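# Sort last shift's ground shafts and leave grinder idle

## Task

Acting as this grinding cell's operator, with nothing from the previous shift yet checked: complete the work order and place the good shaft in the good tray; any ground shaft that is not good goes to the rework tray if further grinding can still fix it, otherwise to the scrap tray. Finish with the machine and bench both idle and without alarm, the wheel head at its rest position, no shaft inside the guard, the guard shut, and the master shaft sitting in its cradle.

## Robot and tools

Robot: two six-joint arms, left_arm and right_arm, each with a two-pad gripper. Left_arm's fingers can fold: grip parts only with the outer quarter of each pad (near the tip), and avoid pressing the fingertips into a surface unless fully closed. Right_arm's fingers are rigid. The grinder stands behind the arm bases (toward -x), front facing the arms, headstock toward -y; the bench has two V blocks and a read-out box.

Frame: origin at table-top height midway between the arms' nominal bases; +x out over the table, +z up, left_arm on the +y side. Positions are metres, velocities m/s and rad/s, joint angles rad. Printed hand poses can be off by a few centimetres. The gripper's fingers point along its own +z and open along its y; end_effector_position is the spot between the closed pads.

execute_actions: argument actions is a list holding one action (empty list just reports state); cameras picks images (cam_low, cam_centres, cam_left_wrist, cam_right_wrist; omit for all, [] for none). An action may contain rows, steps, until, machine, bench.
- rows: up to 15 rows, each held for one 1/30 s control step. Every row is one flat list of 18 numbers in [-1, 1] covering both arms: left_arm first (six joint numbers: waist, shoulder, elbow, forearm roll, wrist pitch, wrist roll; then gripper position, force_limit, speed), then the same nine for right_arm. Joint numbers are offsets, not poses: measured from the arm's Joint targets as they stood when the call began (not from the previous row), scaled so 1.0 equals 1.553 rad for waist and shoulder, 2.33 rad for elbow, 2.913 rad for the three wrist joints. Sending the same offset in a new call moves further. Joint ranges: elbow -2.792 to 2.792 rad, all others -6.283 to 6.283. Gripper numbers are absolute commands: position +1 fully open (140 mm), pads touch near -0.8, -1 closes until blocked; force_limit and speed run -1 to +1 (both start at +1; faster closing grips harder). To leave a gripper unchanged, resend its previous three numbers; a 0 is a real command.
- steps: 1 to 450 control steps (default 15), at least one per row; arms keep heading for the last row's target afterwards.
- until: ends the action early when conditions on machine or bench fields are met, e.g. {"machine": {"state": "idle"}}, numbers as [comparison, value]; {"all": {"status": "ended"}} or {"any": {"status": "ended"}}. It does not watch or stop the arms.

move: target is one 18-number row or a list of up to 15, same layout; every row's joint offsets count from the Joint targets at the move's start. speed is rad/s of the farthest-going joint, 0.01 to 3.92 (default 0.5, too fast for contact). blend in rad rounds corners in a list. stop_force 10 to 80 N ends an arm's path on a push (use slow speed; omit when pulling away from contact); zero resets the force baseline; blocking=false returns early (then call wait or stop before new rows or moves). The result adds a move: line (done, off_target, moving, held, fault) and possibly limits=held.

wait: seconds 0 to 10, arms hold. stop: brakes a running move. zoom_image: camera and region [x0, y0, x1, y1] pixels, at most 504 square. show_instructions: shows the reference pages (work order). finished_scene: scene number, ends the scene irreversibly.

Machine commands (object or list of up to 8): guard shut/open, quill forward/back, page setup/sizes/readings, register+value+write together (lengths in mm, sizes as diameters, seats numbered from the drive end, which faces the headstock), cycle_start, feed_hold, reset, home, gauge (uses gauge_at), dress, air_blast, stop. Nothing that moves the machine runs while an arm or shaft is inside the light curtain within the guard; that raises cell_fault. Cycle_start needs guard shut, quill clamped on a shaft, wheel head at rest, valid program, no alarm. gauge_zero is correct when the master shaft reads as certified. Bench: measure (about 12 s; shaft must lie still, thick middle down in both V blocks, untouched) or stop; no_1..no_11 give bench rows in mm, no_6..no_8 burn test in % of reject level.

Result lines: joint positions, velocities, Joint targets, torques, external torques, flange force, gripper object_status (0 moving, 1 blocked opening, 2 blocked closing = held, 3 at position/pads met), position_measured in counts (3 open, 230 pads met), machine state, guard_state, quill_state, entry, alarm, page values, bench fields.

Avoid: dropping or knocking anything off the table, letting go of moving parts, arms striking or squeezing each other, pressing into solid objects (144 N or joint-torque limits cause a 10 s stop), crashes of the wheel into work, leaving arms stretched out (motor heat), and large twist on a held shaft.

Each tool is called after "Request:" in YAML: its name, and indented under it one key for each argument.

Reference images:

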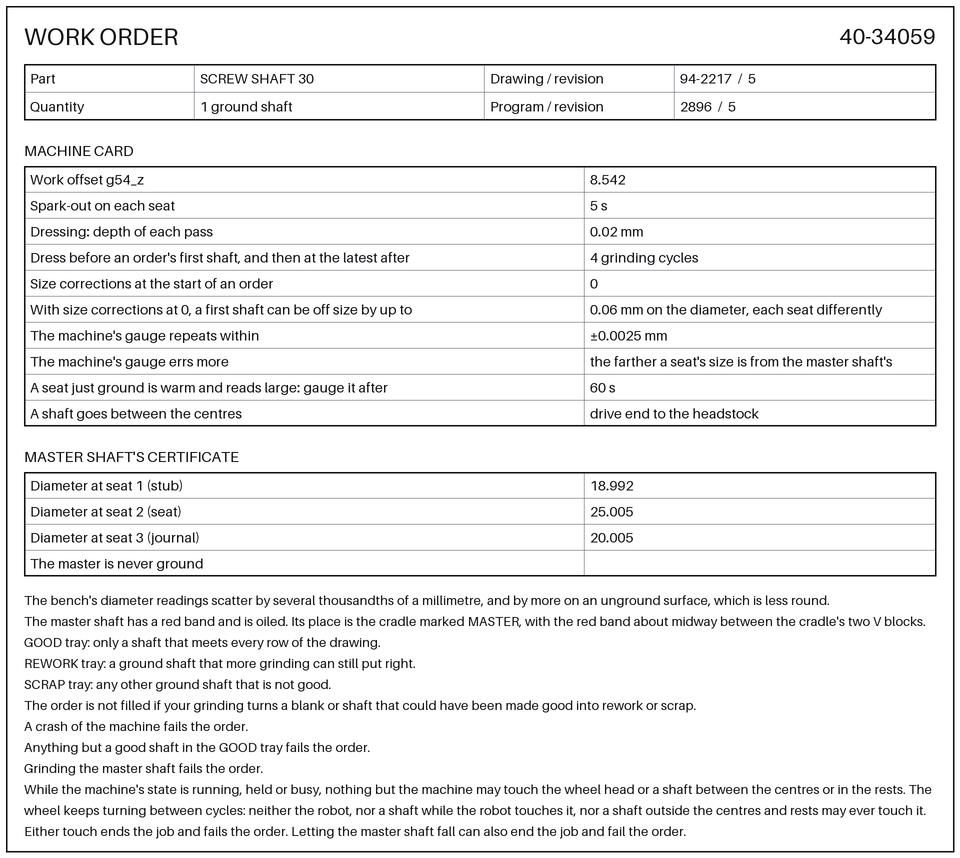

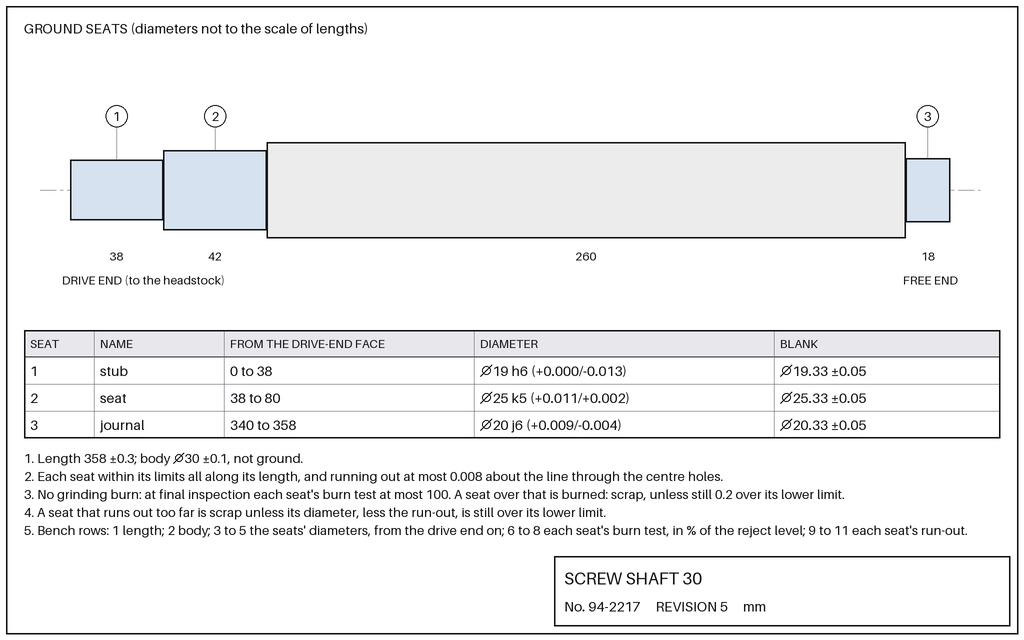

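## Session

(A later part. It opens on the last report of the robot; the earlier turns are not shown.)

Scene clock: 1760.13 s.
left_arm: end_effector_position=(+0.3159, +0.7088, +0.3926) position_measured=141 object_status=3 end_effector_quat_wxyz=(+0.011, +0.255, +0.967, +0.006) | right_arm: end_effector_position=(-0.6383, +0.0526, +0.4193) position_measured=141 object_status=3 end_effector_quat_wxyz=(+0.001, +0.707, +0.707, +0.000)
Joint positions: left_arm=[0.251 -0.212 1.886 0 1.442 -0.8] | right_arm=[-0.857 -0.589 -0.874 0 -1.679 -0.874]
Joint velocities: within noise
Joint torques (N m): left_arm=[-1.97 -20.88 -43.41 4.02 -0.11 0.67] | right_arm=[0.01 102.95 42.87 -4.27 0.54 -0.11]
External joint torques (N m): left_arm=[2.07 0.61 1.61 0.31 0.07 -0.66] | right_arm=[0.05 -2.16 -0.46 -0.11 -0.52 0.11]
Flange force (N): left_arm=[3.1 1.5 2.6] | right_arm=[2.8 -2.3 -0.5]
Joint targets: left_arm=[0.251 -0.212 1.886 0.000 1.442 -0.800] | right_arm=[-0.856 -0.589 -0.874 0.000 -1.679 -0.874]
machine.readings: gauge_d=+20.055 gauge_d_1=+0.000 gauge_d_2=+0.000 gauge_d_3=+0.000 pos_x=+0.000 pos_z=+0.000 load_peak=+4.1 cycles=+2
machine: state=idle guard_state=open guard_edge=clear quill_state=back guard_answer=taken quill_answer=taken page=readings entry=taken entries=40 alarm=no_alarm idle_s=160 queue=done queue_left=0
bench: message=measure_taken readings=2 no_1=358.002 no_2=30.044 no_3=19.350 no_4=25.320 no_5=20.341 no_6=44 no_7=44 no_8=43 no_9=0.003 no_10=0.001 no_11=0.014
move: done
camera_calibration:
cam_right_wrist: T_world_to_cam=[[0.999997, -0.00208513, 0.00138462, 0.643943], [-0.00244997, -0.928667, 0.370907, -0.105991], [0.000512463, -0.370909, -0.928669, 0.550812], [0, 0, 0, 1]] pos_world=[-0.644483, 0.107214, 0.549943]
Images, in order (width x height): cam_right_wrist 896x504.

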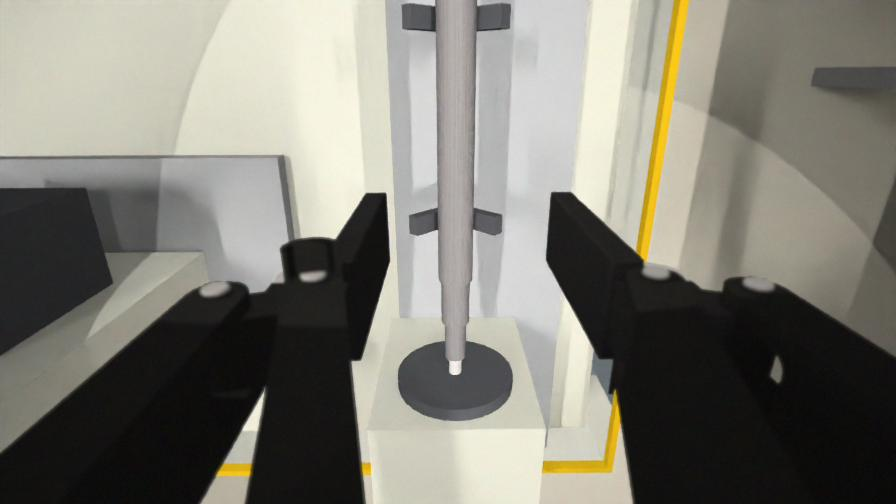

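Request:
move:
  target:
    - [0,0,0,0,0,0,-0.1,1,-0.9,0,-0.0064,-0.1161,0,0.0965,0,-0.1,0.7,-1]
    - [0,0,0,0,0,0,-0.1,1,-0.9,0,-0.0212,-0.1483,0,0.1301,0,-0.1,0.7,-1]
  speed: [0.3,0.05]
  stop_force: 15
  cameras: ["cam_right_wrist","cam_centres"]

Request:
execute_actions:
  actions:
    - {"rows":[[0,0,0,0,0,0,-0.1,1,-0.9,0,0,0,0,0,0,-1,1,-0.9]],"steps":100}
  cameras: ["cam_right_wrist"]

Scene clock: 1776.97 s.
left_arm: end_effector_position=(+0.3159, +0.7088, +0.3926) position_measured=141 object_status=3 end_effector_quat_wxyz=(+0.011, +0.255, +0.967, +0.006) | right_arm: end_effector_position=(-0.6381, +0.0522, +0.1981) position_measured=141 object_status=3 end_effector_quat_wxyz=(+0.000, +0.707, +0.707, +0.000)
Joint positions: left_arm=[0.251 -0.212 1.886 0 1.442 -0.8] | right_arm=[-0.856 -0.622 -1.22 0 -1.3 -0.874]
Joint velocities: within noise
Joint torques (N m): left_arm=[-2.47 -20.56 -43.39 4.08 -0.13 0.65] | right_arm=[-0.75 103.73 41.54 -4.14 0.63 -0.14]
External joint torques (N m): left_arm=[2.56 0.39 1.62 0.25 0.09 -0.65] | right_arm=[0.87 -1.86 -0.56 -0.1 -0.59 0.14]
Flange force (N): left_arm=[4.1 2.1 2.6] | right_arm=[1.0 -2.2 0.5]
Joint targets: left_arm=[0.251 -0.212 1.886 0.000 1.442 -0.800] | right_arm=[-0.856 -0.622 -1.220 0.000 -1.300 -0.874]
machine.readings: gauge_d=+20.055 gauge_d_1=+0.000 gauge_d_2=+0.000 gauge_d_3=+0.000 pos_x=+0.000 pos_z=+0.000 load_peak=+4.1 cycles=+2
machine: state=idle guard_state=open guard_edge=clear quill_state=back guard_answer=taken quill_answer=taken page=readings entry=taken entries=40 alarm=no_alarm idle_s=177 queue=done queue_left=0
bench: message=measure_taken readings=2 no_1=358.002 no_2=30.044 no_3=19.350 no_4=25.320 no_5=20.341 no_6=44 no_7=44 no_8=43 no_9=0.003 no_10=0.001 no_11=0.014
move: done
camera_calibration:
cam_right_wrist: T_world_to_cam=[[0.999998, -0.00187696, 0.00108915, 0.644225], [-0.00214693, -0.928797, 0.370583, -0.0240002], [0.000316029, -0.370584, -0.928799, 0.345123], [0, 0, 0, 1]] pos_world=[-0.644384, 0.106815, 0.328743]
Images, in order (width x height): cam_centres 896x504, cam_right_wrist 896x504.

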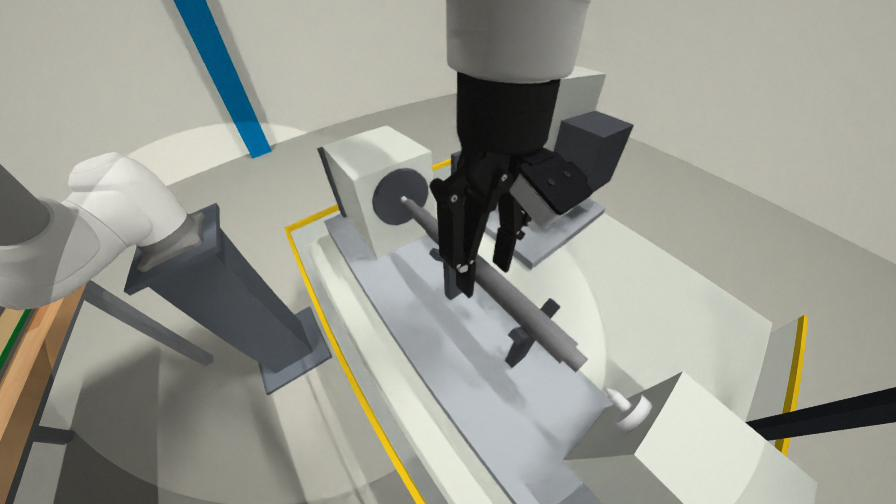

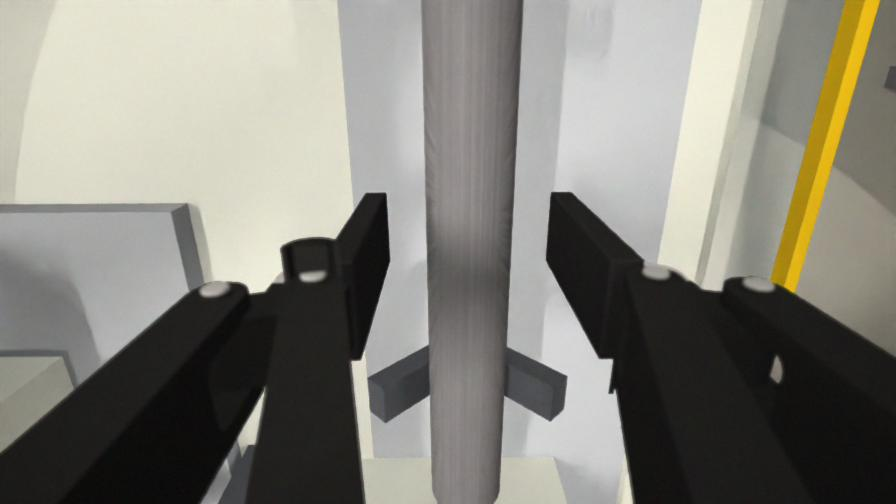

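Scene clock: 1780.50 s.
left_arm: end_effector_position=(+0.3159, +0.7088, +0.3926) position_measured=141 object_status=3 end_effector_quat_wxyz=(+0.011, +0.255, +0.967, +0.006) | right_arm: end_effector_position=(-0.6381, +0.0522, +0.1981) position_measured=189 object_status=2 end_effector_quat_wxyz=(+0.000, +0.707, +0.707, +0.000)
Joint positions: left_arm=[0.251 -0.212 1.886 0 1.442 -0.8] | right_arm=[-0.856 -0.622 -1.22 0 -1.3 -0.874]
Joint velocities: within noise
Joint torques (N m): left_arm=[-2.08 -20.3 -43.64 4.03 -0.15 0.65] | right_arm=[-3.24 93.24 35.32 -5.1 1.08 -0.06]
External joint torques (N m): left_arm=[2.14 0.28 1.92 0.29 0.1 -0.65] | right_arm=[3.36 8.48 5.59 0.87 -1.05 0.05]
Flange force (N): left_arm=[3.8 0.9 3.0] | right_arm=[-0.4 -4.5 -11.6]
Joint targets: left_arm=[0.251 -0.212 1.886 0.000 1.442 -0.800] | right_arm=[-0.856 -0.622 -1.220 0.000 -1.300 -0.874]
machine.readings: gauge_d=+20.055 gauge_d_1=+0.000 gauge_d_2=+0.000 gauge_d_3=+0.000 pos_x=+0.000 pos_z=+0.000 load_peak=+4.1 cycles=+2
machine: state=idle guard_state=open guard_edge=clear quill_state=back guard_answer=taken quill_answer=taken page=readings entry=taken entries=40 alarm=no_alarm idle_s=180 queue=done queue_left=0
bench: message=measure_taken readings=2 no_1=358.002 no_2=30.044 no_3=19.350 no_4=25.320 no_5=20.341 no_6=44 no_7=44 no_8=43 no_9=0.003 no_10=0.001 no_11=0.014
camera_calibration:
cam_right_wrist: T_world_to_cam=[[0.999998, -0.00187696, 0.00108915, 0.644225], [-0.00214693, -0.928797, 0.370583, -0.0240002], [0.000316029, -0.370584, -0.928799, 0.345123], [0, 0, 0, 1]] pos_world=[-0.644384, 0.106815, 0.328743]
Images, in order (width x height): cam_right_wrist 896x504.

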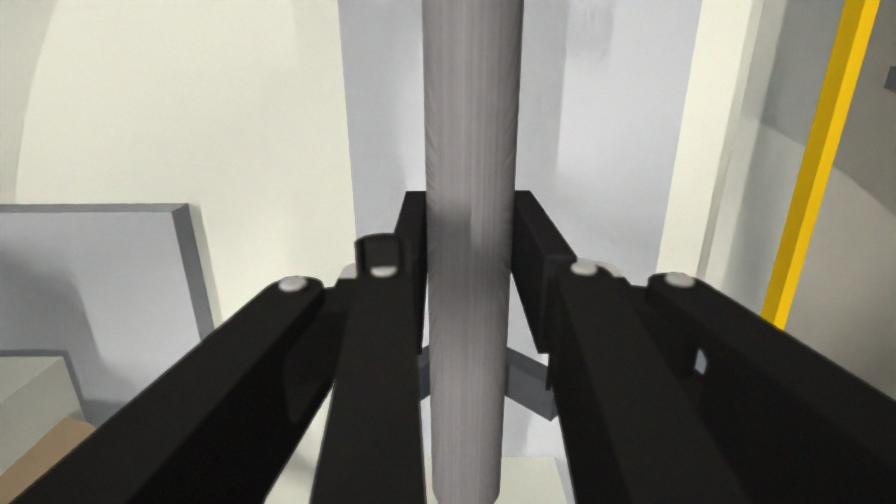

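Request:
move:
  target: [0,0,0,0,0,0,-0.1,1,-0.9,-0.0063,-0.0113,0.0125,0,-0.0038,-0.0034,-1,1,-0.9]
  speed: 0.03
  cameras: ["cam_centres","cam_right_wrist"]

Scene clock: 1799.97 s.
left_arm: end_effector_position=(+0.3159, +0.7088, +0.3926) position_measured=141 object_status=3 end_effector_quat_wxyz=(+0.011, +0.255, +0.967, +0.006) | right_arm: end_effector_position=(-0.6379, +0.0658, +0.1979) position_measured=189 object_status=2 end_effector_quat_wxyz=(+0.000, +0.707, +0.707, +0.000)
Joint positions: left_arm=[0.251 -0.212 1.886 0 1.442 -0.8] | right_arm=[-0.866 -0.64 -1.191 0 -1.311 -0.884]
Joint velocities: within noise
Joint torques (N m): left_arm=[-2.2 -20.75 -43.37 4.1 -0.11 0.65] | right_arm=[-16.55 82.16 39.5 -10.58 9.09 -0.1]
External joint torques (N m): left_arm=[2.25 0.93 1.8 0.2 0.07 -0.65] | right_arm=[16.69 21.07 1.44 6.35 -9.06 0.1]
Flange force (N): left_arm=[3.2 2.0 3.0] | right_arm=[-28.3 -1.6 -25.0]
Joint targets: left_arm=[0.251 -0.212 1.886 0.000 1.442 -0.800] | right_arm=[-0.866 -0.640 -1.191 0.000 -1.311 -0.884]
machine.readings: gauge_d=+20.055 gauge_d_1=+0.000 gauge_d_2=+0.000 gauge_d_3=+0.000 pos_x=+0.000 pos_z=+0.000 load_peak=+4.1 cycles=+2
machine: state=idle guard_state=open guard_edge=clear quill_state=back guard_answer=taken quill_answer=taken page=readings entry=taken entries=40 alarm=no_alarm idle_s=200 queue=done queue_left=0
bench: message=measure_taken readings=2 no_1=358.002 no_2=30.044 no_3=19.350 no_4=25.320 no_5=20.341 no_6=44 no_7=44 no_8=43 no_9=0.003 no_10=0.001 no_11=0.014
move: done
camera_calibration:
cam_right_wrist: T_world_to_cam=[[0.999998, -0.00179858, 0.000737227, 0.644057], [-0.00194371, -0.928914, 0.370291, -0.0111821], [0.0000188226, -0.370292, -0.928915, 0.349845], [0, 0, 0, 1]] pos_world=[-0.644085, 0.120316, 0.328642]
Images, in order (width x height): cam_centres 896x504, cam_right_wrist 896x504.

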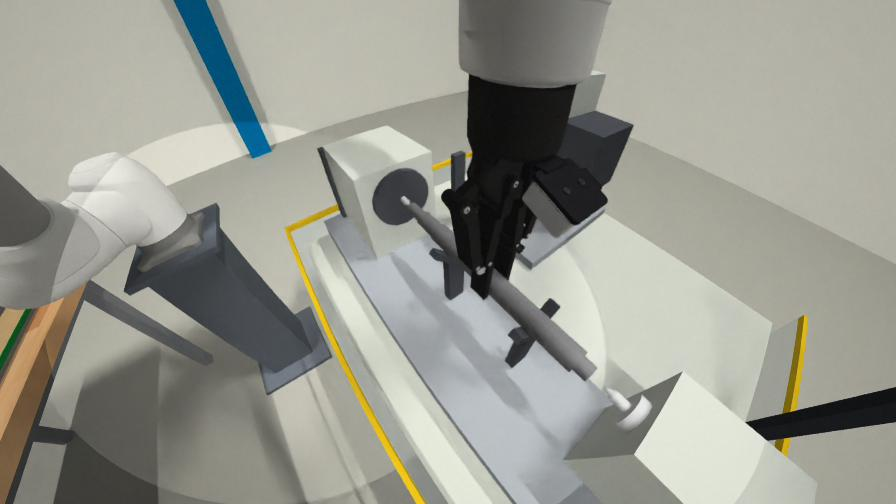

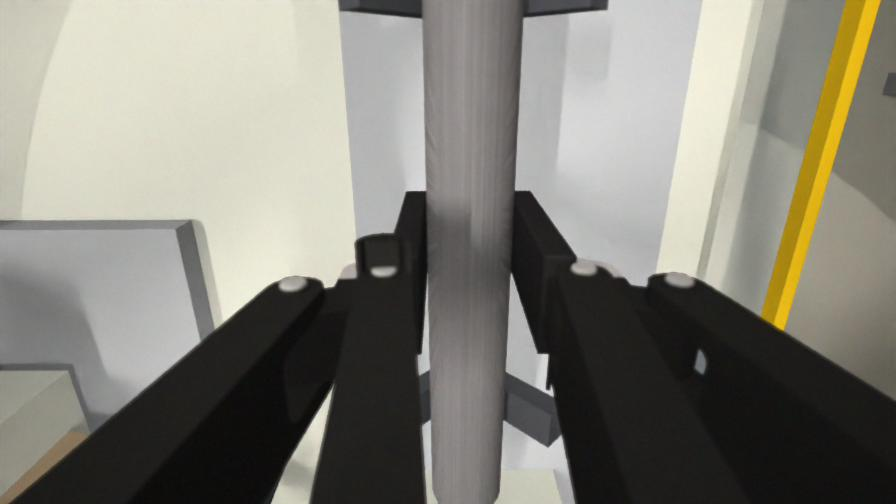

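Request:
move:
  target:
    - [0,0,0,0,0,0,-0.1,1,-0.9,0,0.0047,0.0066,0,-0.0079,0,-1,1,-0.9]
    - [0,0,0,0,0,0,-0.1,1,-0.9,0,0.0200,0.1506,0,-0.1305,0,-1,1,-0.9]
  speed: [0.04,0.35]
  cameras: ["cam_right_wrist"]

Request:
move:
  target: [0,0,0,0,0,0,-0.1,1,-0.9,-0.4087,0.349,-0.2996,0,0.0529,0.2417,-1,1,-0.9]
  speed: 0.7
  cameras: ["cam_low"]

Request:
move:
  target: [0,0,0,0,0,0,-0.1,1,-0.9,-0.5103,-0.3525,0.2096,0,0.0204,0.8863,-1,1,-0.9]
  speed: 0.7
  cameras: ["cam_low","cam_right_wrist"]

Scene clock: 1817.60 s.
left_arm: end_effector_position=(+0.3159, +0.7088, +0.3926) position_measured=141 object_status=3 end_effector_quat_wxyz=(+0.011, +0.255, +0.967, +0.006) | right_arm: end_effector_position=(-0.6376, +0.0655, +0.4210) position_measured=189 object_status=2 end_effector_quat_wxyz=(-0.001, +0.707, +0.707, +0.000)
Joint positions: left_arm=[0.251 -0.212 1.886 0 1.442 -0.8] | right_arm=[-0.866 -0.609 -0.84 0 -1.691 -0.884]
Joint velocities: within noise
Joint torques (N m): left_arm=[-2.2 -20.43 -43.39 4 -0.08 0.62] | right_arm=[-1.06 121.66 52.31 -4.23 0.61 -0.08]
External joint torques (N m): left_arm=[2.24 0.59 1.73 0.31 0.04 -0.62] | right_arm=[1.1 -20.11 -10.27 -0.11 -0.56 0.08]
Flange force (N): left_arm=[3.5 1.7 2.9] | right_arm=[5.4 -5.7 16.5]
Joint targets: left_arm=[0.251 -0.212 1.886 0.000 1.442 -0.800] | right_arm=[-0.866 -0.609 -0.840 0.000 -1.691 -0.884]
machine.readings: gauge_d=+20.055 gauge_d_1=+0.000 gauge_d_2=+0.000 gauge_d_3=+0.000 pos_x=+0.000 pos_z=+0.000 load_peak=+4.1 cycles=+2
machine: state=idle guard_state=open guard_edge=clear quill_state=back guard_answer=taken quill_answer=taken page=readings entry=taken entries=40 alarm=no_alarm idle_s=217 queue=done queue_left=0
bench: message=measure_taken readings=2 no_1=358.002 no_2=30.044 no_3=19.350 no_4=25.320 no_5=20.341 no_6=44 no_7=44 no_8=43 no_9=0.003 no_10=0.001 no_11=0.014
move: done
camera_calibration:
cam_right_wrist: T_world_to_cam=[[0.999998, -0.00181726, -0.000436351, 0.644044], [-0.00152824, -0.92951, 0.368794, -0.0930896], [-0.00107579, -0.368793, -0.929511, 0.556347], [0, 0, 0, 1]] pos_world=[-0.643587, 0.11982, 0.551742]
Images, in order (width x height): cam_right_wrist 896x504.

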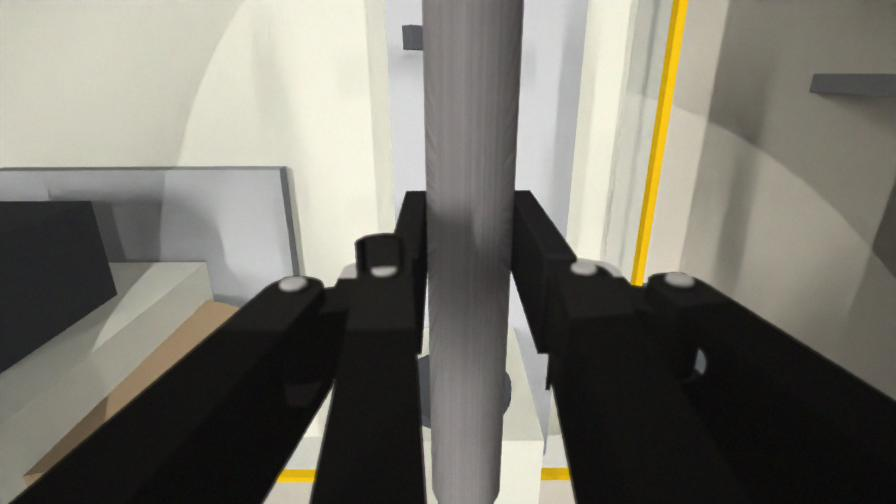

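Scene clock: 1819.07 s.
left_arm: end_effector_position=(+0.3159, +0.7088, +0.3926) position_measured=141 object_status=3 end_effector_quat_wxyz=(+0.011, +0.255, +0.967, +0.006) | right_arm: end_effector_position=(-0.0840, -0.0586, +0.4439) position_measured=189 object_status=2 end_effector_quat_wxyz=(+0.000, +0.993, +0.116, +0.000)
Joint positions: left_arm=[0.251 -0.212 1.886 0 1.442 -0.8] | right_arm=[-1.501 -0.067 -1.538 0 -1.537 -0.18]
Joint velocities: within noise
Joint torques (N m): left_arm=[-2.27 -20.24 -43.37 4 -0.14 0.69] | right_arm=[-0.48 61.71 51.86 -4.12 0.48 -0.13]
External joint torques (N m): left_arm=[2.34 0.25 1.63 0.33 0.09 -0.69] | right_arm=[0.58 -12.22 -9.31 -0.29 -0.48 0.13]
Flange force (N): left_arm=[3.9 1.4 2.5] | right_arm=[-0.3 -3.8 15.9]
Joint targets: left_arm=[0.251 -0.212 1.886 0.000 1.442 -0.800] | right_arm=[-1.501 -0.067 -1.538 0.000 -1.537 -0.180]
machine.readings: gauge_d=+20.055 gauge_d_1=+0.000 gauge_d_2=+0.000 gauge_d_3=+0.000 pos_x=+0.000 pos_z=+0.000 load_peak=+4.1 cycles=+2
machine: state=idle guard_state=open guard_edge=clear quill_state=back guard_answer=taken quill_answer=taken page=readings entry=taken entries=40 alarm=no_alarm idle_s=219 queue=done queue_left=0
bench: message=measure_taken readings=2 no_1=358.002 no_2=30.044 no_3=19.350 no_4=25.320 no_5=20.341 no_6=44 no_7=44 no_8=43 no_9=0.003 no_10=0.001 no_11=0.014
move: done
Images, in order (width x height): cam_low 896x504.

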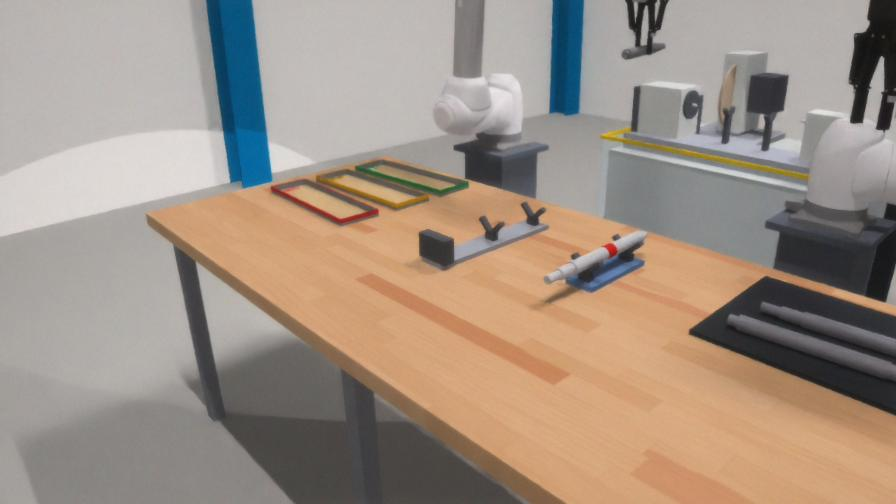

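Scene clock: 1823.17 s.
left_arm: end_effector_position=(+0.3159, +0.7088, +0.3926) position_measured=141 object_status=3 end_effector_quat_wxyz=(+0.011, +0.255, +0.967, +0.006) | right_arm: end_effector_position=(+0.5550, -0.0079, +0.2990) position_measured=189 object_status=2 end_effector_quat_wxyz=(+0.000, +0.000, +1.000, +0.000)
Joint positions: left_arm=[0.251 -0.212 1.886 0 1.442 -0.8] | right_arm=[-2.294 -0.614 -1.05 0 -1.478 2.402]
Joint velocities: within noise
Joint torques (N m): left_arm=[-2.33 -20.49 -43.36 4.03 -0.12 0.66] | right_arm=[-0.21 121.36 52.28 -4.25 0.57 -0.07]
External joint torques (N m): left_arm=[2.38 0.56 1.63 0.29 0.08 -0.66] | right_arm=[0.41 -18.33 -9.9 -0.06 -0.61 0.07]
Flange force (N): left_arm=[3.6 1.9 2.6] | right_arm=[-2.8 3.6 17.1]
Joint targets: left_arm=[0.251 -0.212 1.886 0.000 1.442 -0.800] | right_arm=[-2.294 -0.614 -1.050 0.000 -1.478 2.402]
machine.readings: gauge_d=+20.055 gauge_d_1=+0.000 gauge_d_2=+0.000 gauge_d_3=+0.000 pos_x=+0.000 pos_z=+0.000 load_peak=+4.1 cycles=+2
machine: state=idle guard_state=open guard_edge=clear quill_state=back guard_answer=taken quill_answer=taken page=readings entry=taken entries=40 alarm=no_alarm idle_s=223 queue=done queue_left=0
bench: message=measure_taken readings=2 no_1=358.002 no_2=30.044 no_3=19.350 no_4=25.320 no_5=20.341 no_6=44 no_7=44 no_8=43 no_9=0.003 no_10=0.001 no_11=0.014
move: done
camera_calibration:
cam_right_wrist: T_world_to_cam=[[0.00261715, 0.999996, 0.000836691, 0.0123135], [0.928913, -0.00274093, 0.370287, -0.624037], [0.370288, -0.000191881, -0.928917, 0.213776], [0, 0, 0, 1]] pos_world=[0.500486, -0.0139829, 0.429643]
Images, in order (width x height): cam_low 896x504, cam_right_wrist 896x504.

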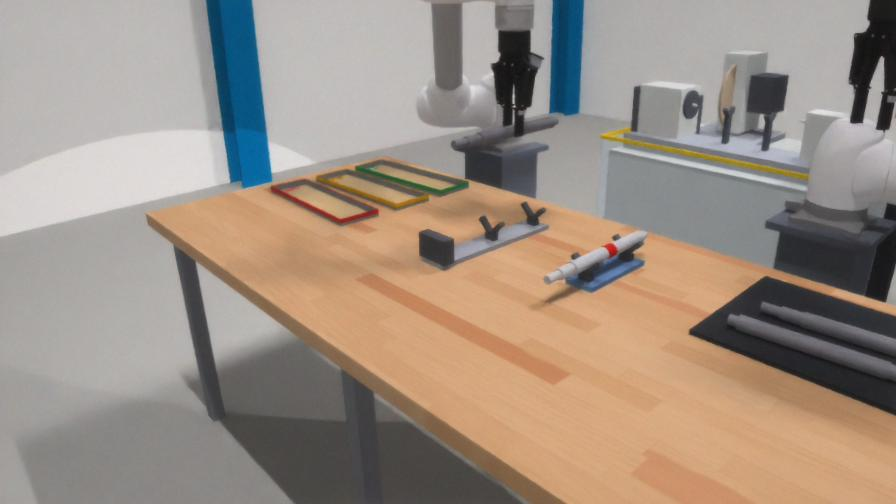

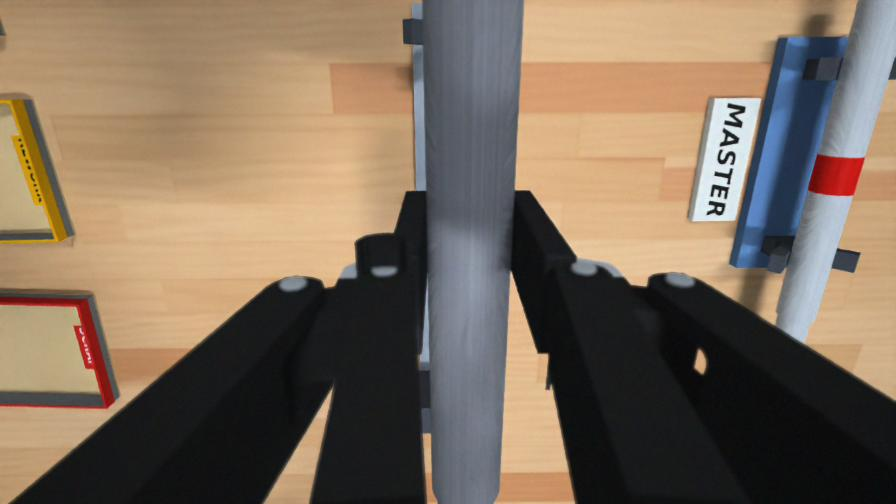

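Request:
move:
  target:
    - [0,0,0,0,0,0,-0.1,1,-0.9,0,-0.0325,-0.0727,0,0.0756,0,-1,1,-0.9]
    - [0,0,0,0,0,0,-0.1,1,-0.9,0,-0.0603,-0.0979,0,0.1106,0,-1,1,-0.9]
    - [0,0,0,0,0,0,-0.1,1,-0.9,0,-0.066,-0.103,0,0.1180,0,-1,1,-0.9]
  speed: [0.3,0.2,0.015]
  stop_force: 12
  cameras: ["cam_right_wrist"]

Scene clock: 1838.47 s.
left_arm: end_effector_position=(+0.3159, +0.7088, +0.3926) position_measured=141 object_status=3 end_effector_quat_wxyz=(+0.011, +0.255, +0.967, +0.006) | right_arm: end_effector_position=(+0.5555, -0.0074, +0.0785) position_measured=189 object_status=2 end_effector_quat_wxyz=(+0.000, +0.000, +1.000, +0.000)
Joint positions: left_arm=[0.251 -0.212 1.886 0 1.442 -0.8] | right_arm=[-2.294 -0.715 -1.287 0 -1.138 2.402]
Joint velocities: within noise
Joint torques (N m): left_arm=[-2.28 -20.23 -43.32 4.03 -0.11 0.57] | right_arm=[1.88 100.59 39.53 -3.14 4.1 -0.23]
External joint torques (N m): left_arm=[2.39 -0.04 1.47 0.31 0.07 -0.57] | right_arm=[-1.52 6.33 -0.98 -0.78 -4.13 0.23]
Flange force (N): left_arm=[4.3 1.5 2.3] | right_arm=[4.1 -6.2 -9.6]
Joint targets: left_arm=[0.251 -0.212 1.886 0.000 1.442 -0.800] | right_arm=[-2.294 -0.715 -1.287 0.000 -1.138 2.402]
machine.readings: gauge_d=+20.055 gauge_d_1=+0.000 gauge_d_2=+0.000 gauge_d_3=+0.000 pos_x=+0.000 pos_z=+0.000 load_peak=+4.1 cycles=+2
machine: state=idle guard_state=open guard_edge=clear quill_state=back guard_answer=taken quill_answer=taken page=readings entry=taken entries=40 alarm=no_alarm idle_s=238 queue=done queue_left=0
bench: message=measure_taken readings=2 no_1=358.002 no_2=30.044 no_3=19.350 no_4=25.320 no_5=20.341 no_6=44 no_7=44 no_8=43 no_9=0.003 no_10=0.001 no_11=0.014
move: contact (right_arm); path passed 2 of 3 targets
camera_calibration:
cam_right_wrist: T_world_to_cam=[[0.00268159, 0.999995, 0.00150656, 0.012023], [0.928632, -0.00304914, 0.37099, -0.542772], [0.370993, 0.000404199, -0.928636, 0.00839723], [0, 0, 0, 1]] pos_world=[0.500888, -0.0136813, 0.209143]
Images, in order (width x height): cam_right_wrist 896x504.

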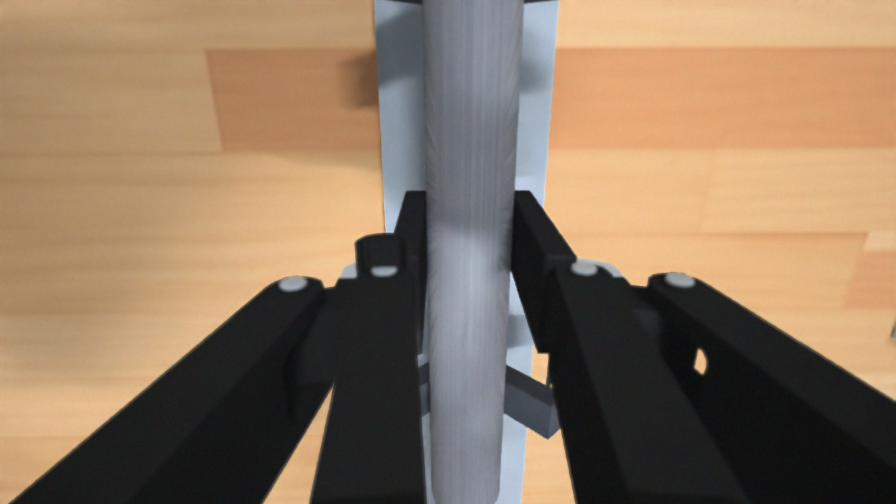

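Seated. Open partially then fully, while sending the guard shut.

Request:
execute_actions:
  actions:
    - {"rows":[[0,0,0,0,0,0,-0.1,1,-0.9,0,0,0,0,0,0,-0.36,0.7,-1]],"steps":45,"machine":{"guard":"shut"}}
  cameras: []

Request:
execute_actions:
  actions:
    - {"rows":[[0,0,0,0,0,0,-0.1,1,-0.9,0,0,0,0,0,0,-0.1,0.7,-1]],"steps":50}
  cameras: []

Request:
move:
  target:
    - [0,0,0,0,0,0,-0.1,1,-0.9,0,0.0045,0.0031,0,-0.0049,0,-0.1,0.7,-1]
    - [0,0,0,0,0,0,-0.1,1,-0.9,0,0.0651,0.1018,0,-0.1166,0,-0.1,0.7,-1]
  speed: [0.1,0.4]
  cameras: ["cam_right_wrist"]

Request:
execute_actions:
  actions:
    - {"bench":{"measure":true},"machine":{"air_blast":true},"steps":420,"until":{"bench":{"readings":["=",3]}}}
  cameras: []

Scene clock: 1851.83 s.
left_arm: end_effector_position=(+0.3159, +0.7088, +0.3926) position_measured=141 object_status=3 end_effector_quat_wxyz=(+0.011, +0.255, +0.967, +0.006) | right_arm: end_effector_position=(+0.5555, -0.0074, +0.0785) position_measured=174 object_status=3 end_effector_quat_wxyz=(+0.000, +0.000, +1.000, +0.000)
Joint positions: left_arm=[0.251 -0.212 1.886 0 1.442 -0.8] | right_arm=[-2.294 -0.715 -1.287 0 -1.138 2.402]
Joint velocities: within noise
Joint torques (N m): left_arm=[-2.45 -20.54 -43.51 4.03 -0.13 0.68] | right_arm=[-0.41 109.99 39.1 -3.78 0.51 -0.14]
External joint torques (N m): left_arm=[2.54 0.34 1.71 0.3 0.09 -0.68] | right_arm=[0.67 -2.71 -0.57 -0.14 -0.55 0.14]
Flange force (N): left_arm=[4.2 1.8 2.7] | right_arm=[-1.6 2.9 1.5]
Joint targets: left_arm=[0.251 -0.212 1.886 0.000 1.442 -0.800] | right_arm=[-2.294 -0.715 -1.287 0.000 -1.138 2.402]
machine.readings: gauge_d=+20.055 gauge_d_1=+0.000 gauge_d_2=+0.000 gauge_d_3=+0.000 pos_x=+0.000 pos_z=+0.000 load_peak=+4.1 cycles=+2
machine: state=idle guard_state=between guard_edge=clear quill_state=back guard_answer=taken quill_answer=taken page=readings entry=taken entries=40 alarm=no_alarm idle_s=251 queue=running queue_left=0
bench: message=measure_taken readings=2 no_1=358.002 no_2=30.044 no_3=19.350 no_4=25.320 no_5=20.341 no_6=44 no_7=44 no_8=43 no_9=0.003 no_10=0.001 no_11=0.014
No camera images: "cameras" was empty.

Scene clock: 1853.70 s.
left_arm: end_effector_position=(+0.3159, +0.7088, +0.3926) position_measured=141 object_status=3 end_effector_quat_wxyz=(+0.011, +0.255, +0.967, +0.006) | right_arm: end_effector_position=(+0.5555, -0.0074, +0.0785) position_measured=141 object_status=3 end_effector_quat_wxyz=(+0.000, +0.000, +1.000, +0.000)
Joint positions: left_arm=[0.251 -0.212 1.886 0 1.442 -0.8] | right_arm=[-2.294 -0.715 -1.287 0 -1.138 2.402]
Joint velocities: within noise
Joint torques (N m): left_arm=[-1.92 -20.43 -43.35 4.07 -0.09 0.65] | right_arm=[-0.49 109.77 38.97 -3.79 0.39 -0.05]
External joint torques (N m): left_arm=[1.98 0.5 1.67 0.25 0.05 -0.65] | right_arm=[0.78 -2.63 -0.47 -0.13 -0.43 0.05]
Flange force (N): left_arm=[3.1 1.2 2.7] | right_arm=[-1.6 2.9 1.6]
Joint targets: left_arm=[0.251 -0.212 1.886 0.000 1.442 -0.800] | right_arm=[-2.294 -0.715 -1.287 0.000 -1.138 2.402]
machine.readings: gauge_d=+20.055 gauge_d_1=+0.000 gauge_d_2=+0.000 gauge_d_3=+0.000 pos_x=+0.000 pos_z=+0.000 load_peak=+4.1 cycles=+2
machine: state=idle guard_state=shut guard_edge=clear quill_state=back guard_answer=taken quill_answer=taken page=readings entry=taken entries=40 alarm=no_alarm idle_s=253 queue=done queue_left=0
bench: message=measure_taken readings=2 no_1=358.002 no_2=30.044 no_3=19.350 no_4=25.320 no_5=20.341 no_6=44 no_7=44 no_8=43 no_9=0.003 no_10=0.001 no_11=0.014
No camera images: "cameras" was empty.

Scene clock: 1855.03 s.
left_arm: end_effector_position=(+0.3159, +0.7088, +0.3926) position_measured=141 object_status=3 end_effector_quat_wxyz=(+0.011, +0.255, +0.967, +0.006) | right_arm: end_effector_position=(+0.5549, -0.0082, +0.2990) position_measured=141 object_status=3 end_effector_quat_wxyz=(+0.000, +0.000, +1.000, +0.000)
Joint positions: left_arm=[0.251 -0.212 1.886 0 1.442 -0.8] | right_arm=[-2.294 -0.614 -1.05 0 -1.478 2.402]
Joint velocities: within noise
Joint torques (N m): left_arm=[-2.18 -20.42 -43.55 4.06 -0.1 0.74] | right_arm=[-1.07 104.87 41.7 -4.08 0.48 -0.07]
External joint torques (N m): left_arm=[2.22 0.55 1.81 0.27 0.05 -0.74] | right_arm=[1.37 -2.11 0.61 -0.23 -0.52 0.07]
Flange force (N): left_arm=[3.4 1.4 3.0] | right_arm=[-3.3 5.6 -1.4]
Joint targets: left_arm=[0.251 -0.212 1.886 0.000 1.442 -0.800] | right_arm=[-2.294 -0.614 -1.050 0.000 -1.478 2.402]
machine.readings: gauge_d=+20.055 gauge_d_1=+0.000 gauge_d_2=+0.000 gauge_d_3=+0.000 pos_x=+0.000 pos_z=+0.000 load_peak=+4.1 cycles=+2
machine: state=idle guard_state=shut guard_edge=clear quill_state=back guard_answer=taken quill_answer=taken page=readings entry=taken entries=40 alarm=no_alarm idle_s=254 queue=done queue_left=0
bench: message=measure_taken readings=2 no_1=358.002 no_2=30.044 no_3=19.350 no_4=25.320 no_5=20.341 no_6=44 no_7=44 no_8=43 no_9=0.003 no_10=0.001 no_11=0.014
move: done
camera_calibration:
cam_right_wrist: T_world_to_cam=[[0.00263061, 0.999996, 0.000520531, 0.0127438], [0.928948, -0.00263641, 0.370202, -0.623831], [0.370202, -0.000490311, -0.928951, 0.213903], [0, 0, 0, 1]] pos_world=[0.500286, -0.0142835, 0.429642]
Images, in order (width x height): cam_right_wrist 896x504.

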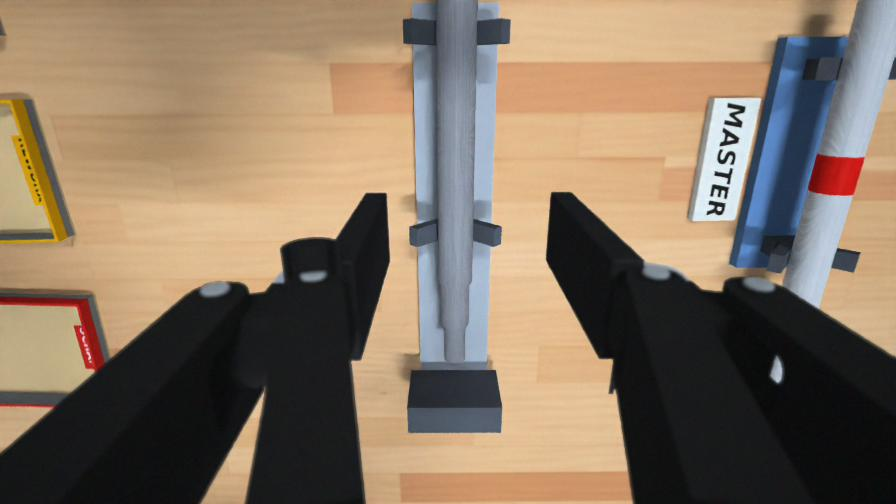

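Scene clock: 1867.23 s.
left_arm: end_effector_position=(+0.3159, +0.7088, +0.3926) position_measured=141 object_status=3 end_effector_quat_wxyz=(+0.011, +0.255, +0.967, +0.006) | right_arm: end_effector_position=(+0.5549, -0.0081, +0.2989) position_measured=141 object_status=3 end_effector_quat_wxyz=(+0.000, +0.000, +1.000, +0.000)
Joint positions: left_arm=[0.251 -0.212 1.886 0 1.442 -0.8] | right_arm=[-2.294 -0.614 -1.05 0 -1.478 2.402]
Joint velocities: within noise
Joint torques (N m): left_arm=[-2.46 -20.41 -43.51 4 -0.1 0.72] | right_arm=[-0.46 105.33 42.87 -4.23 0.52 -0.07]
External joint torques (N m): left_arm=[2.56 0.2 1.73 0.33 0.06 -0.72] | right_arm=[0.73 -2.93 -0.65 -0.07 -0.56 0.07]
Flange force (N): left_arm=[4.3 1.6 2.8] | right_arm=[-2.2 3.5 0.5]
Joint targets: left_arm=[0.251 -0.212 1.886 0.000 1.442 -0.800] | right_arm=[-2.294 -0.614 -1.050 0.000 -1.478 2.402]
Tool commands: left_gripper/position=-0.1 left_gripper/force_limit=+1.0 left_gripper/speed=-0.9 right_gripper/position=-0.1 right_gripper/force_limit=+0.7 right_gripper/speed=-1.0
machine.readings: gauge_d=+20.055 gauge_d_1=+0.000 gauge_d_2=+0.000 gauge_d_3=+0.000 pos_x=+0.000 pos_z=+0.000 load_peak=+4.1 cycles=+2
machine: state=idle guard_state=shut guard_edge=clear quill_state=back guard_answer=taken quill_answer=taken page=readings entry=taken entries=41 alarm=no_alarm idle_s=266 queue=done queue_left=0
bench: message=measure_taken readings=3 no_1=357.996 no_2=30.042 no_3=19.047 no_4=25.054 no_5=20.056 no_6=47 no_7=44 no_8=50 no_9=0.000 no_10=0.000 no_11=0.000
No camera images: "cameras" was empty.


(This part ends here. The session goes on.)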